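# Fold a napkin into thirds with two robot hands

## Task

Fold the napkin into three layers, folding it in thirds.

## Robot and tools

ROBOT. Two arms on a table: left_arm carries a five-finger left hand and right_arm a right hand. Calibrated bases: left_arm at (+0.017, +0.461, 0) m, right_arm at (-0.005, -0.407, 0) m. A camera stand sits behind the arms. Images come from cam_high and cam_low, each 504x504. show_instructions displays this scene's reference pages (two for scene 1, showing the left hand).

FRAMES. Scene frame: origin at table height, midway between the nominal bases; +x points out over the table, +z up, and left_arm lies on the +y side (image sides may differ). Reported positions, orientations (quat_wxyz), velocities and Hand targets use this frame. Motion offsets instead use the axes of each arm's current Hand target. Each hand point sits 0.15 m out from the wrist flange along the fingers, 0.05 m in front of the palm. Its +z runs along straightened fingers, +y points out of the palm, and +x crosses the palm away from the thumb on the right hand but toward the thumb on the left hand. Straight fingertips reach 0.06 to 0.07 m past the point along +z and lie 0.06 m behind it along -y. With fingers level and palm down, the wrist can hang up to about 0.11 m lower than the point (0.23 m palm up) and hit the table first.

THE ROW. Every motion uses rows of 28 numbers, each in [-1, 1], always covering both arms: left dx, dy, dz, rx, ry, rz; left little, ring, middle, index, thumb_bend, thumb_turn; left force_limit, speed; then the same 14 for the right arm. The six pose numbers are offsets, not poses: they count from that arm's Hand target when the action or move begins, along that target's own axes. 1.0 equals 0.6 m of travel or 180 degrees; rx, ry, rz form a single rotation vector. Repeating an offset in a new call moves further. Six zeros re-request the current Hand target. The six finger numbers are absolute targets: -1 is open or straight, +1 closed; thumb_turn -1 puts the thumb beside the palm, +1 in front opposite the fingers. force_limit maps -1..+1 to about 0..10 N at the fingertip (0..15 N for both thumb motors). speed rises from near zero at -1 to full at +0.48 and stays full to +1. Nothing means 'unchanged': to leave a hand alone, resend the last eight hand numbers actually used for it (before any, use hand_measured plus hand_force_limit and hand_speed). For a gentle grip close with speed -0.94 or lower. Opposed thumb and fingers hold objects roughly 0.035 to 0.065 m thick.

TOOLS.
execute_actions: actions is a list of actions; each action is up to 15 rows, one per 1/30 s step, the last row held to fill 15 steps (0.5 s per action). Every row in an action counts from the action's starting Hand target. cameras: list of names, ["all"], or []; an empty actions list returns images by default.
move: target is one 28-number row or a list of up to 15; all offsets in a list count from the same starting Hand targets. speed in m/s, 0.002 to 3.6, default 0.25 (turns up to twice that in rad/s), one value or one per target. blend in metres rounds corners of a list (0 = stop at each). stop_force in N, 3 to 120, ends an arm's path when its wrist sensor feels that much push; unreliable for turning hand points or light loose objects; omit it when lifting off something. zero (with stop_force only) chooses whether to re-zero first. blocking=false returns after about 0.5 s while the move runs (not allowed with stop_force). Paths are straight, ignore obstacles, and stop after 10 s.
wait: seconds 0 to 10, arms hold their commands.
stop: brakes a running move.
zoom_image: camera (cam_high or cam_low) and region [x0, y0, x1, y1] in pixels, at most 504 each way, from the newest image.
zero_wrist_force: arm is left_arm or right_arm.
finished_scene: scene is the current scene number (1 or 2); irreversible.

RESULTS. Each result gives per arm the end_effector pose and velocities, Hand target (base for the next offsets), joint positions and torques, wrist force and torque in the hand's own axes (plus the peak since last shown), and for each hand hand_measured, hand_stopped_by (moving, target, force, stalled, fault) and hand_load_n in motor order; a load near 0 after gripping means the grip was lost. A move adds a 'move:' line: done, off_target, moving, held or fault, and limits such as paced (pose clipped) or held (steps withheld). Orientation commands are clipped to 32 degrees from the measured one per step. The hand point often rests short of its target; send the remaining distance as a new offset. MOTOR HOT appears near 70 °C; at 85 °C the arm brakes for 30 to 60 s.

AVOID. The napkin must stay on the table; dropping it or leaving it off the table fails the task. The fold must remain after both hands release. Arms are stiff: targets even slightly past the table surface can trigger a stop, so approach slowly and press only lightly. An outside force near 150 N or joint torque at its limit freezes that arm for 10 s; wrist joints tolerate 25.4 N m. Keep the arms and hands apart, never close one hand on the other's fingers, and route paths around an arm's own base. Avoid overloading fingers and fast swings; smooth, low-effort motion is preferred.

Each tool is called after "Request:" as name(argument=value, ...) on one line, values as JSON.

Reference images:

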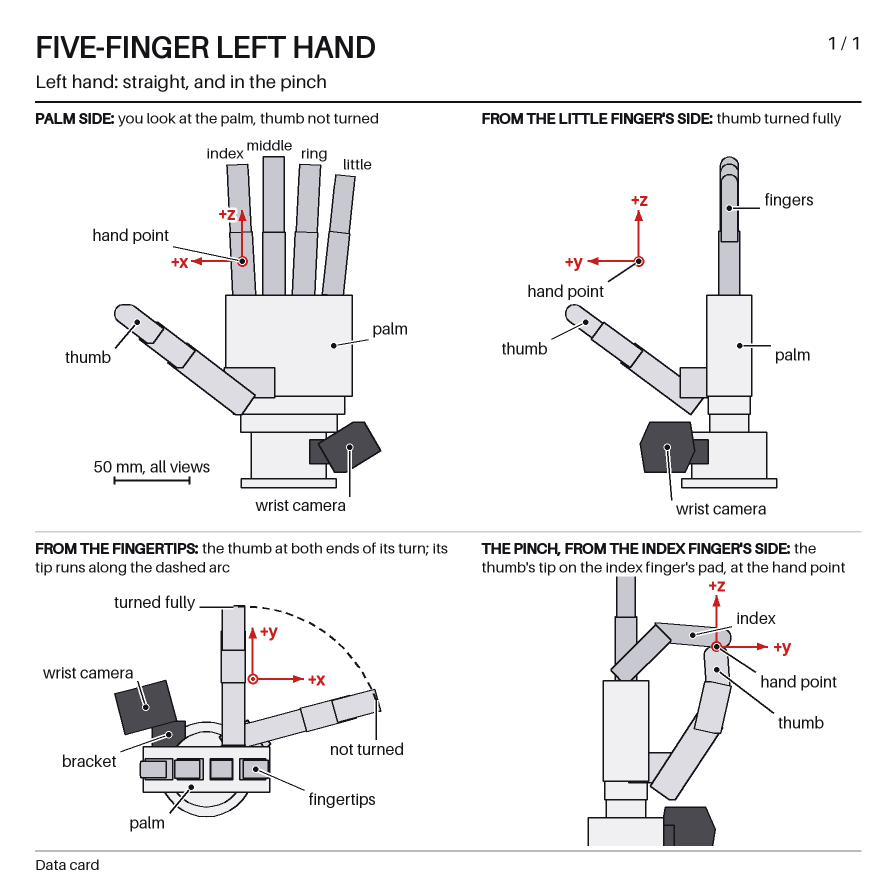

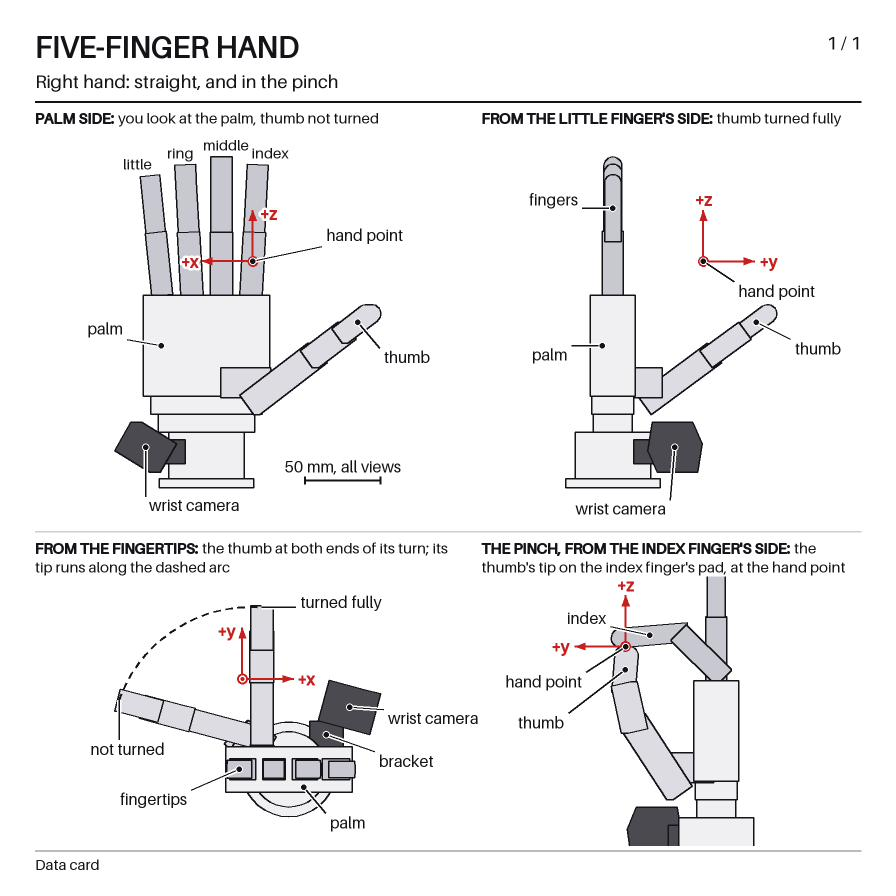

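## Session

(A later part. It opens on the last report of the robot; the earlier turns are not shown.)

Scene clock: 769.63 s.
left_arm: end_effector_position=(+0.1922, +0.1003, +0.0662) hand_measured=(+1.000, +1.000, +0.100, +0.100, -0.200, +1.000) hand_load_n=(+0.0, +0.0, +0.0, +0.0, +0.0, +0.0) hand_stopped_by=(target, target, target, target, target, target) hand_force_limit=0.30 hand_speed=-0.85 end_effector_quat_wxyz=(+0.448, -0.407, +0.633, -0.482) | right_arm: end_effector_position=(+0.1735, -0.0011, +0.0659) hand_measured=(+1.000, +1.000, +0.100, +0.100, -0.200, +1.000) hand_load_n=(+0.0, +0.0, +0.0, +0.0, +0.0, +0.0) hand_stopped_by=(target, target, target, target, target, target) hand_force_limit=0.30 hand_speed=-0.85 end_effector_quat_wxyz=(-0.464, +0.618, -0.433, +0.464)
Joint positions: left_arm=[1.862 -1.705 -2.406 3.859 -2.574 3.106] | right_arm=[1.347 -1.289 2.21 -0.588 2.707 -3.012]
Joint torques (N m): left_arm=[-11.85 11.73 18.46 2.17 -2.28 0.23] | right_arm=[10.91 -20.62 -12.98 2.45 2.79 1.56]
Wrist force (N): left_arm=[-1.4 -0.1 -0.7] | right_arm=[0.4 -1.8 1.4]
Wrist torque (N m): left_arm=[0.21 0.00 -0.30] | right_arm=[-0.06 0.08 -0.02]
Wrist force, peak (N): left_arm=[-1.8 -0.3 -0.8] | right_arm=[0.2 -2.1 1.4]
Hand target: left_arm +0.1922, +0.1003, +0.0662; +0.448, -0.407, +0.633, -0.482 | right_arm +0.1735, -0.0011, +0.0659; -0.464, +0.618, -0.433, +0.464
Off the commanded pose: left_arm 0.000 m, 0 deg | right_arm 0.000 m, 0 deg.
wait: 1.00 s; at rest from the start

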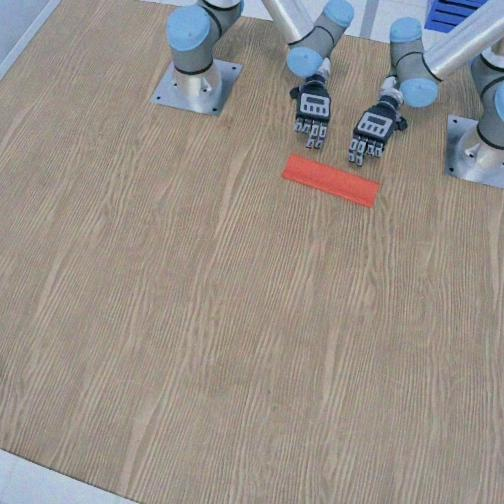

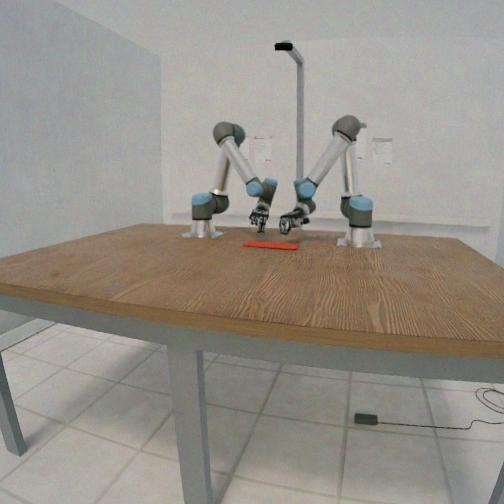

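Request:
move(target=[-0.0743,0.0628,0.0833,0,0,0,1,1,0.1,0.1,-0.2,-1,0.3,-0.2,0.0732,0.0638,0.0752,0,0,0,1,1,0.1,0.1,-0.2,-1,0.3,-0.2], speed=0.1, cameras=["all"])

Request:
zoom_image(camera="cam_high", region=[270, 140, 330, 200])

Request:
zoom_image(camera="cam_high", region=[330, 160, 390, 220])

Scene clock: 791.17 s.
left_arm: end_effector_position=(+0.2489, +0.1380, +0.0306) hand_measured=(+1.000, +1.000, +0.100, +0.100, -0.200, -1.000) hand_load_n=(+0.5, +0.0, +0.0, +0.0, +0.0, +0.0) hand_stopped_by=(target, target, target, target, target, target) hand_force_limit=0.30 hand_speed=-0.20 end_effector_quat_wxyz=(+0.448, -0.407, +0.633, -0.482) | right_arm: end_effector_position=(+0.2221, -0.0433, +0.0299) hand_measured=(+1.000, +1.000, +0.100, +0.100, -0.200, -1.000) hand_load_n=(+0.0, +0.0, +0.0, +0.0, +0.0, +0.0) hand_stopped_by=(target, target, target, target, target, target) hand_force_limit=0.30 hand_speed=-0.20 end_effector_quat_wxyz=(-0.464, +0.618, -0.433, +0.464)
Joint positions: left_arm=[2.157 -1.713 -2.572 4.106 -2.285 3.202] | right_arm=[1.145 -1.302 2.388 -0.85 2.513 -3.124]
Joint torques (N m): left_arm=[7.01 25.74 14.76 0.16 1.62 -2.09] | right_arm=[6.56 -27.84 -21.64 -0.43 -0.38 2.13]
Wrist force (N): left_arm=[-1.5 -0.1 -0.5] | right_arm=[0.5 -1.6 1.0]
Wrist torque (N m): left_arm=[0.18 0.01 -0.19] | right_arm=[0.03 0.11 -0.05]
Wrist force, peak (N): left_arm=[-2.0 0.4 0.1] | right_arm=[-0.2 -2.6 0.8]
Hand target: left_arm +0.2489, +0.1380, +0.0306; +0.448, -0.407, +0.633, -0.482 | right_arm +0.2221, -0.0432, +0.0299; -0.464, +0.618, -0.433, +0.464
Off the commanded pose: left_arm 0.000 m, 0 deg | right_arm 0.000 m, 0 deg.
move: done

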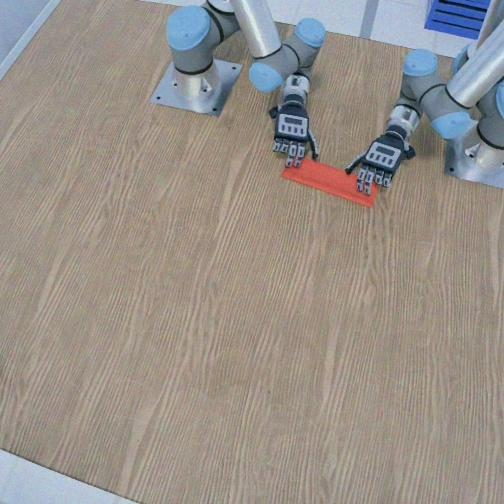

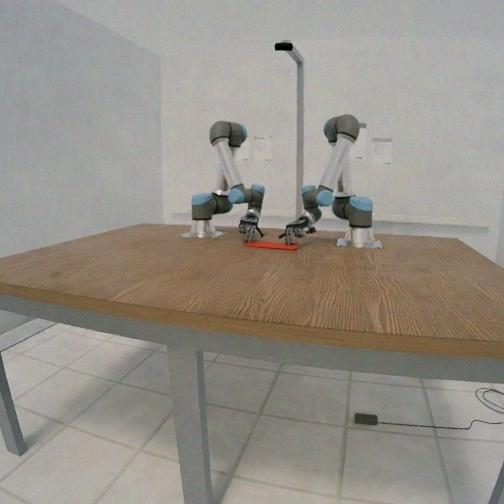

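Scaled by 8.400 from the camera's 504x504 image, which has a finer 720x720 frame.

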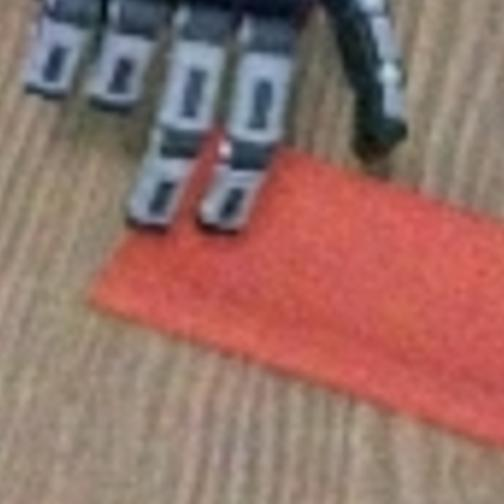

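Scaled by 8.400 from the camera's 504x504 image, which has a finer 720x720 frame.

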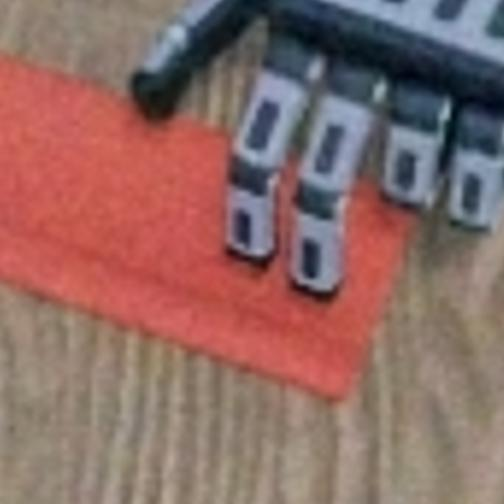

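Request:
move(target=[0,0,0,0,0,-0.0556,1,1,0.1,0.1,-0.2,-1,0.3,-0.2,0.0003,-0.0018,0.0132,0,0,0.0556,1,1,0.1,0.1,-0.2,-1,0.3,-0.2], speed=0.1)

Request:
move(target=[0,0.0363,0.0051,0,0,0,1,1,0.1,0.1,-0.2,-1,0.3,-0.2,0,0.0363,0.0051,0,0,0,1,1,0.1,0.1,-0.2,-1,0.3,-0.2], speed=0.008, stop_force=5, cameras=["all"])

Request:
zoom_image(camera="cam_high", region=[270, 140, 330, 200])

Request:
zoom_image(camera="cam_high", region=[330, 160, 390, 220])

Scene clock: 800.70 s.
left_arm: end_effector_position=(+0.2489, +0.1380, +0.0306) hand_measured=(+1.000, +1.000, +0.100, +0.100, -0.200, -1.000) hand_load_n=(+0.0, +0.0, +0.0, +0.0, +0.0, +0.0) hand_stopped_by=(target, target, target, target, target, target) hand_force_limit=0.30 hand_speed=-0.20 end_effector_quat_wxyz=(+0.404, -0.461, +0.595, -0.519) | right_arm: end_effector_position=(+0.2300, -0.0419, +0.0299) hand_measured=(+1.000, +1.000, +0.100, +0.100, -0.200, -1.000) hand_load_n=(+0.0, +0.0, +0.0, +0.0, +0.0, +0.0) hand_stopped_by=(target, target, target, target, target, target) hand_force_limit=0.30 hand_speed=-0.20 end_effector_quat_wxyz=(-0.503, +0.578, -0.485, +0.422)
Joint positions: left_arm=[2.197 -1.706 -2.608 4.142 -2.246 3.037] | right_arm=[1.098 -1.308 2.421 -0.891 2.468 -2.966]
Joint torques (N m): left_arm=[-11.73 22.28 16.03 -2.02 -2 2.79] | right_arm=[11.06 -28.17 -20.59 2.22 2.65 -2.17]
Wrist force (N): left_arm=[-1.2 -0.1 -0.2] | right_arm=[-0.1 -1.7 1.5]
Wrist torque (N m): left_arm=[0.19 0.02 -0.26] | right_arm=[-0.02 0.10 -0.01]
Wrist force, peak (N): left_arm=[-1.8 0.2 -0.7] | right_arm=[0.3 -1.6 1.5]
Hand target: left_arm +0.2489, +0.1380, +0.0306; +0.404, -0.461, +0.596, -0.519 | right_arm +0.2300, -0.0418, +0.0299; -0.503, +0.578, -0.485, +0.422
Off the commanded pose: left_arm 0.000 m, 0 deg | right_arm 0.000 m, 0 deg.
move: done

Scene clock: 803.77 s.
left_arm: end_effector_position=(+0.2490, +0.1380, +0.0167) hand_measured=(+1.000, +1.000, +0.100, +0.100, -0.200, -1.000) hand_load_n=(+0.0, +0.0, +0.0, +0.0, +0.0, +0.0) hand_stopped_by=(target, target, target, target, target, target) hand_force_limit=0.30 hand_speed=-0.20 end_effector_quat_wxyz=(+0.404, -0.461, +0.595, -0.519) | right_arm: end_effector_position=(+0.2300, -0.0418, +0.0159) hand_measured=(+1.000, +1.000, +0.100, +0.100, -0.200, -1.000) hand_load_n=(+0.0, +0.5, +0.5, +0.0, +0.0, +0.0) hand_stopped_by=(target, target, target, target, target, target) hand_force_limit=0.30 hand_speed=-0.20 end_effector_quat_wxyz=(-0.503, +0.578, -0.485, +0.422)
Joint positions: left_arm=[2.197 -1.767 -2.617 4.211 -2.245 3.037] | right_arm=[1.099 -1.263 2.428 -0.943 2.468 -2.966]
Joint torques (N m): left_arm=[2.3 22.2 13.51 -2.4 1.55 1.88] | right_arm=[4.85 -29.01 -19.08 2.68 -0.16 1.39]
Wrist force (N): left_arm=[-1.3 -5.2 -1.5] | right_arm=[0.5 -6.5 0.7]
Wrist torque (N m): left_arm=[0.16 -0.02 -0.15] | right_arm=[-0.12 0.01 -0.09]
Wrist force, peak (N): left_arm=[-1.9 -9.7 -2.7] | right_arm=[0.9 -12.2 -0.4]
Hand target: left_arm +0.2490, +0.1380, +0.0167; +0.404, -0.461, +0.595, -0.519 (not the last commanded pose) | right_arm +0.2300, -0.0418, +0.0159; -0.503, +0.578, -0.485, +0.422 (not the last commanded pose)
Off the commanded pose: left_arm 0.008 m, 0 deg | right_arm 0.008 m, 0 deg.
move: contact (left_arm, right_arm)

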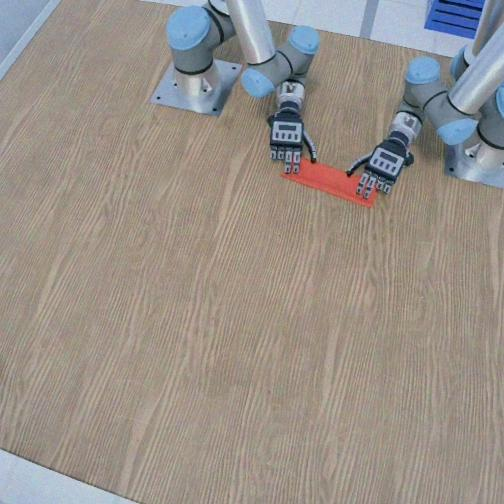

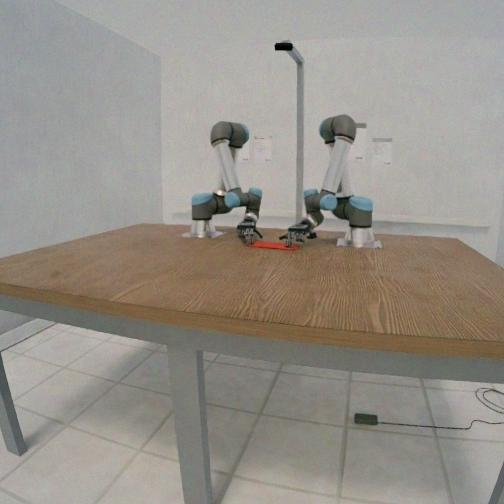

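Scaled by 8.400 from the camera's 504x504 image, which has a finer 720x720 frame.

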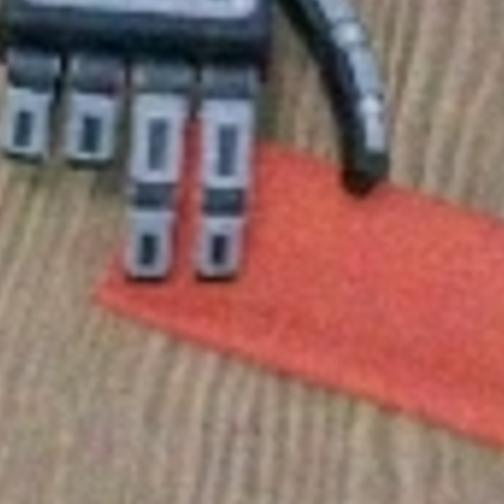

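Scaled by 8.400 from the camera's 504x504 image, which has a finer 720x720 frame.

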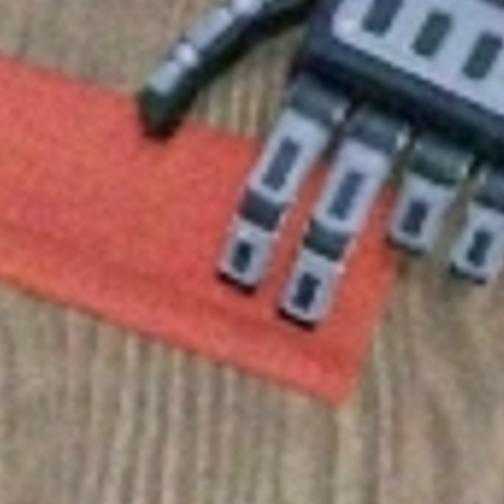

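Request:
move(target=[-0.0028,-0.0035,0.0246,0,0,0,1,1,0.1,0.1,-0.2,-1,0.3,-0.2,0.0079,-0.0033,0.0235,0,0,0,1,1,0.1,0.1,-0.2,-1,0.3,-0.2], speed=0.02, cameras=["all"])

Request:
zoom_image(camera="cam_high", region=[270, 140, 330, 200])

Request:
zoom_image(camera="cam_high", region=[330, 160, 390, 220])

Scene clock: 808.37 s.
left_arm: end_effector_position=(+0.2640, +0.1359, +0.0168) hand_measured=(+1.000, +1.000, +0.100, +0.100, -0.200, -1.000) hand_load_n=(+0.0, +0.0, -0.5, +0.0, +0.0, +0.0) hand_stopped_by=(target, target, target, target, target, target) hand_force_limit=0.30 hand_speed=-0.20 end_effector_quat_wxyz=(+0.404, -0.461, +0.595, -0.519) | right_arm: end_effector_position=(+0.2449, -0.0440, +0.0159) hand_measured=(+1.000, +1.000, +0.100, +0.100, -0.200, -1.000) hand_load_n=(+0.0, +0.0, -0.5, +0.0, -0.5, +0.0) hand_stopped_by=(target, target, target, target, target, target) hand_force_limit=0.30 hand_speed=-0.20 end_effector_quat_wxyz=(-0.503, +0.578, -0.485, +0.422)
Joint positions: left_arm=[2.251 -1.77 -2.609 4.214 -2.192 3.048] | right_arm=[1.045 -1.268 2.436 -0.959 2.415 -2.984]
Joint torques (N m): left_arm=[-12.04 10.89 4.75 2.98 -2.4 0.79] | right_arm=[9.99 -24.61 -0.2 -0.54 2.33 0.62]
Wrist force (N): left_arm=[-1.1 -3.6 -1.8] | right_arm=[0.0 -6.3 0.1]
Wrist torque (N m): left_arm=[0.19 -0.04 -0.17] | right_arm=[-0.15 0.07 -0.12]
Wrist force, peak (N): left_arm=[-1.5 -5.4 -2.7] | right_arm=[0.5 -6.9 0.8]
Hand target: left_arm +0.2639, +0.1359, +0.0168; +0.404, -0.461, +0.595, -0.519 | right_arm +0.2448, -0.0440, +0.0159; -0.503, +0.578, -0.485, +0.422
Off the commanded pose: left_arm 0.000 m, 0 deg | right_arm 0.000 m, 0 deg.
move: done

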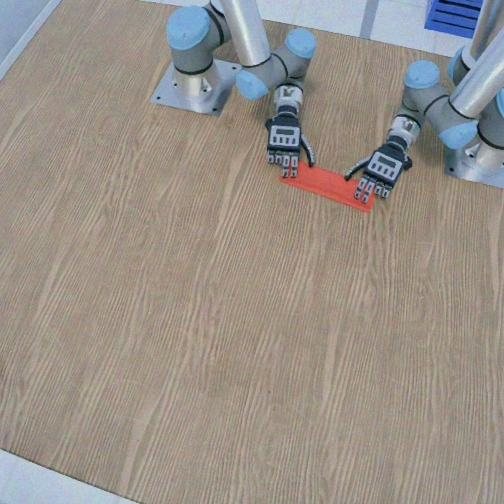

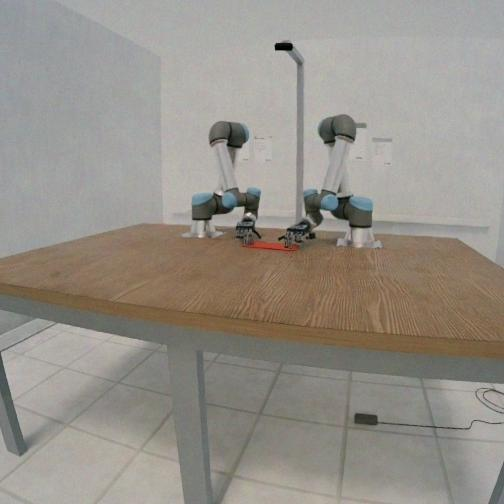

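Scaled by 8.400 from the camera's 504x504 image, which has a finer 720x720 frame.

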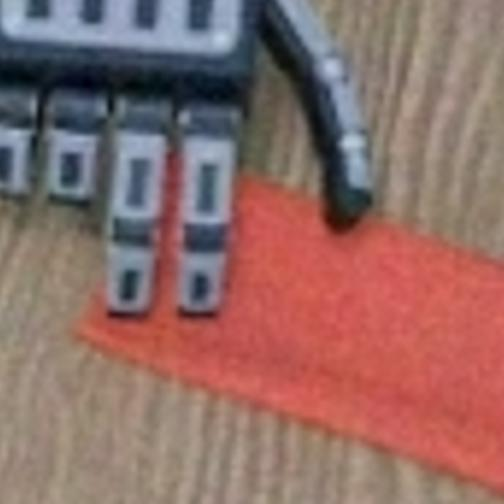

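Scaled by 8.400 from the camera's 504x504 image, which has a finer 720x720 frame.

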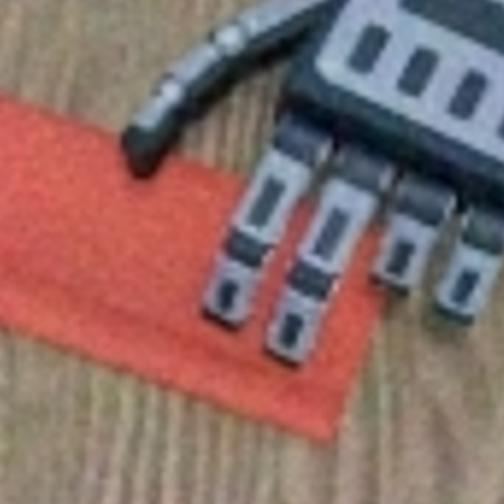

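Request:
move(target=[0,-0.0908,-0.0128,0,0,0,1,1,0.1,0.1,-0.2,-1,0.3,-0.2,0,-0.0908,-0.0128,0,0,0,1,1,0.1,0.1,-0.2,-1,0.3,-0.2], speed=0.1)

Request:
move(target=[0,0,-0.17,0,0,0,1,1,0.1,0.1,-0.2,-1,0.3,-0.2,0,0,-0.17,0,0,0,1,1,0.1,0.1,-0.2,-1,0.3,-0.2], speed=0.2, cameras=["all"])

Request:
zoom_image(camera="cam_high", region=[270, 150, 310, 190])

Request:
zoom_image(camera="cam_high", region=[345, 175, 385, 215])

Request:
zoom_image(camera="cam_high", region=[275, 145, 385, 220])

Request:
zoom_image(camera="cam_low", region=[235, 225, 305, 260])

Scene clock: 827.93 s.
left_arm: end_effector_position=(+0.2635, +0.1357, +0.0718) hand_measured=(+1.000, +1.000, +0.100, +0.100, -0.200, -1.000) hand_load_n=(+0.0, +0.0, +0.0, +0.0, +0.0, +0.0) hand_stopped_by=(target, target, target, target, target, target) hand_force_limit=0.30 hand_speed=-0.20 end_effector_quat_wxyz=(+0.404, -0.461, +0.595, -0.519) | right_arm: end_effector_position=(+0.2448, -0.0440, +0.0710) hand_measured=(+1.000, +1.000, +0.100, +0.100, -0.200, -1.000) hand_load_n=(+0.0, +0.0, +0.0, -0.5, +0.0, -0.5) hand_stopped_by=(target, target, target, target, target, target) hand_force_limit=0.30 hand_speed=-0.20 end_effector_quat_wxyz=(-0.503, +0.577, -0.485, +0.422)
Joint positions: left_arm=[2.249 -1.551 -2.563 3.948 -2.194 3.048] | right_arm=[1.045 -1.439 2.4 -0.752 2.416 -2.984]
Joint torques (N m): left_arm=[9.56 16.88 6.33 1.49 1.89 -1.6] | right_arm=[5.3 -23.03 -1.39 -1.5 0.28 1.12]
Wrist force (N): left_arm=[-1.6 -0.3 -0.6] | right_arm=[0.0 -1.7 1.3]
Wrist torque (N m): left_arm=[0.16 0.08 -0.07] | right_arm=[0.00 0.08 -0.11]
Wrist force, peak (N): left_arm=[-1.4 -4.4 -1.5] | right_arm=[0.4 -6.1 0.1]
Hand target: left_arm +0.2635, +0.1358, +0.0718; +0.404, -0.461, +0.595, -0.519 | right_arm +0.2447, -0.0441, +0.0709; -0.503, +0.578, -0.485, +0.422
Off the commanded pose: left_arm 0.000 m, 0 deg | right_arm 0.000 m, 0 deg.
move: done

Scene clock: 828.97 s.
left_arm: end_effector_position=(+0.1656, +0.1608, +0.0855) hand_measured=(+1.000, +1.000, +0.100, +0.100, -0.200, -1.000) hand_load_n=(+0.5, +0.0, +0.0, +0.0, +0.0, +0.0) hand_stopped_by=(target, target, target, target, target, target) hand_force_limit=0.30 hand_speed=-0.20 end_effector_quat_wxyz=(+0.404, -0.461, +0.596, -0.519) | right_arm: end_effector_position=(+0.1453, -0.0615, +0.0850) hand_measured=(+1.000, +1.000, +0.100, +0.100, -0.200, -1.000) hand_load_n=(+0.0, +0.0, +0.0, +0.0, +0.0, +0.0) hand_stopped_by=(target, target, target, target, target, target) hand_force_limit=0.30 hand_speed=-0.20 end_effector_quat_wxyz=(-0.503, +0.578, -0.485, +0.422)
Joint positions: left_arm=[1.85 -1.492 -2.565 3.801 -2.585 2.926] | right_arm=[1.384 -1.452 2.373 -0.56 2.742 -2.806]
Joint torques (N m): left_arm=[-11.96 19.53 5.72 2.51 -2.19 2.08] | right_arm=[9.64 -26.39 -1.19 -1.81 2.27 -1.24]
Wrist force (N): left_arm=[-1.1 -0.2 -0.7] | right_arm=[-0.2 -1.9 1.8]
Wrist torque (N m): left_arm=[0.18 0.00 -0.24] | right_arm=[-0.06 0.06 -0.04]
Wrist force, peak (N): left_arm=[-1.4 -0.2 -2.1] | right_arm=[0.5 -1.6 3.1]
Hand target: left_arm +0.1656, +0.1608, +0.0855; +0.404, -0.461, +0.595, -0.519 | right_arm +0.1452, -0.0616, +0.0850; -0.503, +0.578, -0.485, +0.422
Off the commanded pose: left_arm 0.000 m, 0 deg | right_arm 0.000 m, 0 deg.
move: done

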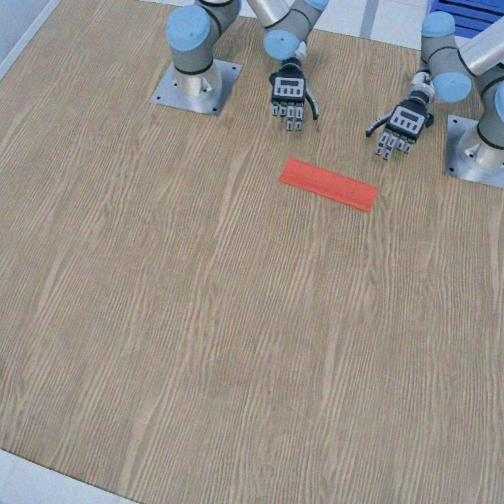

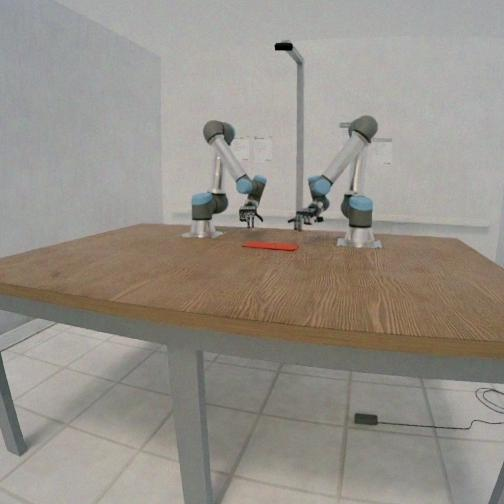

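Scaled by 12.600 from the camera's 504x504 image, which has a finer 720x720 frame.

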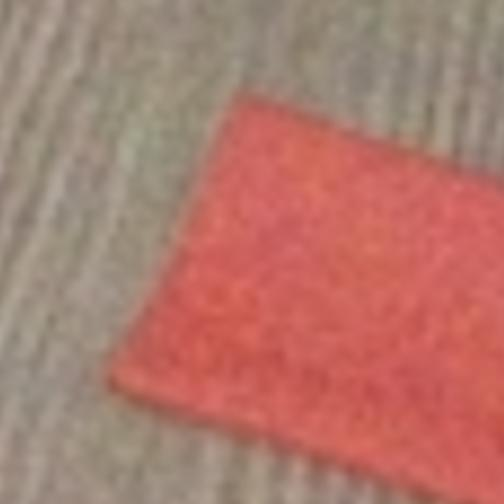

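Scaled by 12.600 from the camera's 504x504 image, which has a finer 720x720 frame.

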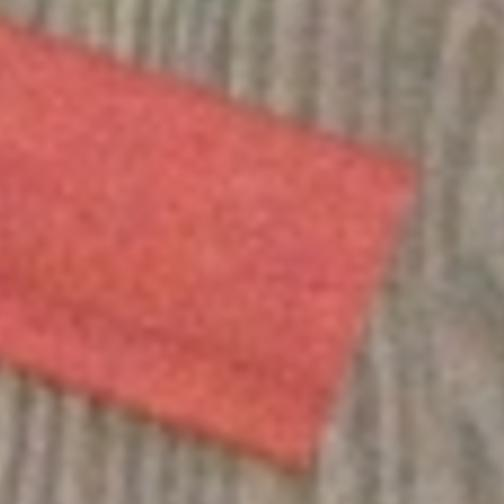

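Scaled by 4.582 from the camera's 504x504 image, which has a finer 720x720 frame.

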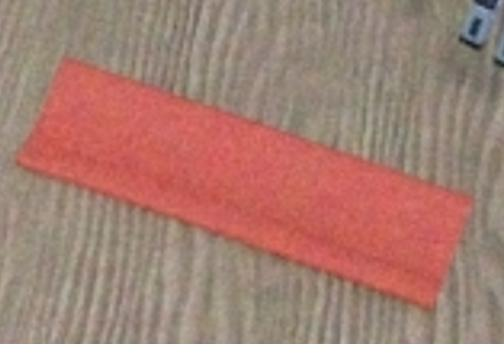

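Scaled by 7.200 from the camera's 504x504 image, which has a finer 720x720 frame.

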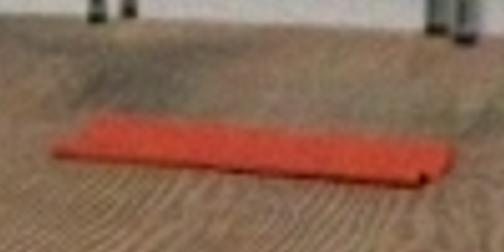

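Request:
zoom_image(camera="cam_low", region=[282, 236, 302, 256])

Request:
zoom_image(camera="cam_low", region=[238, 234, 258, 254])

Scaled by 25.200 from the camera's 504x504 image, which has a finer 720x720 frame.

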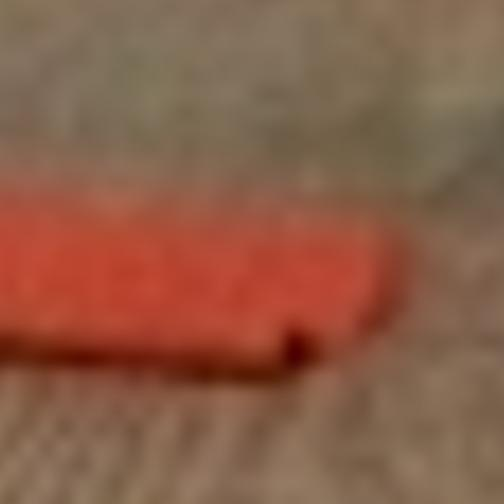

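Scaled by 25.200 from the camera's 504x504 image, which has a finer 720x720 frame.

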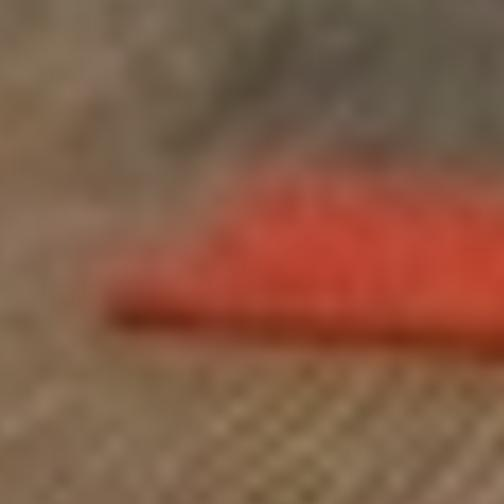

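Request:
finished_scene(scene=1)

The scene is finished: the task was done.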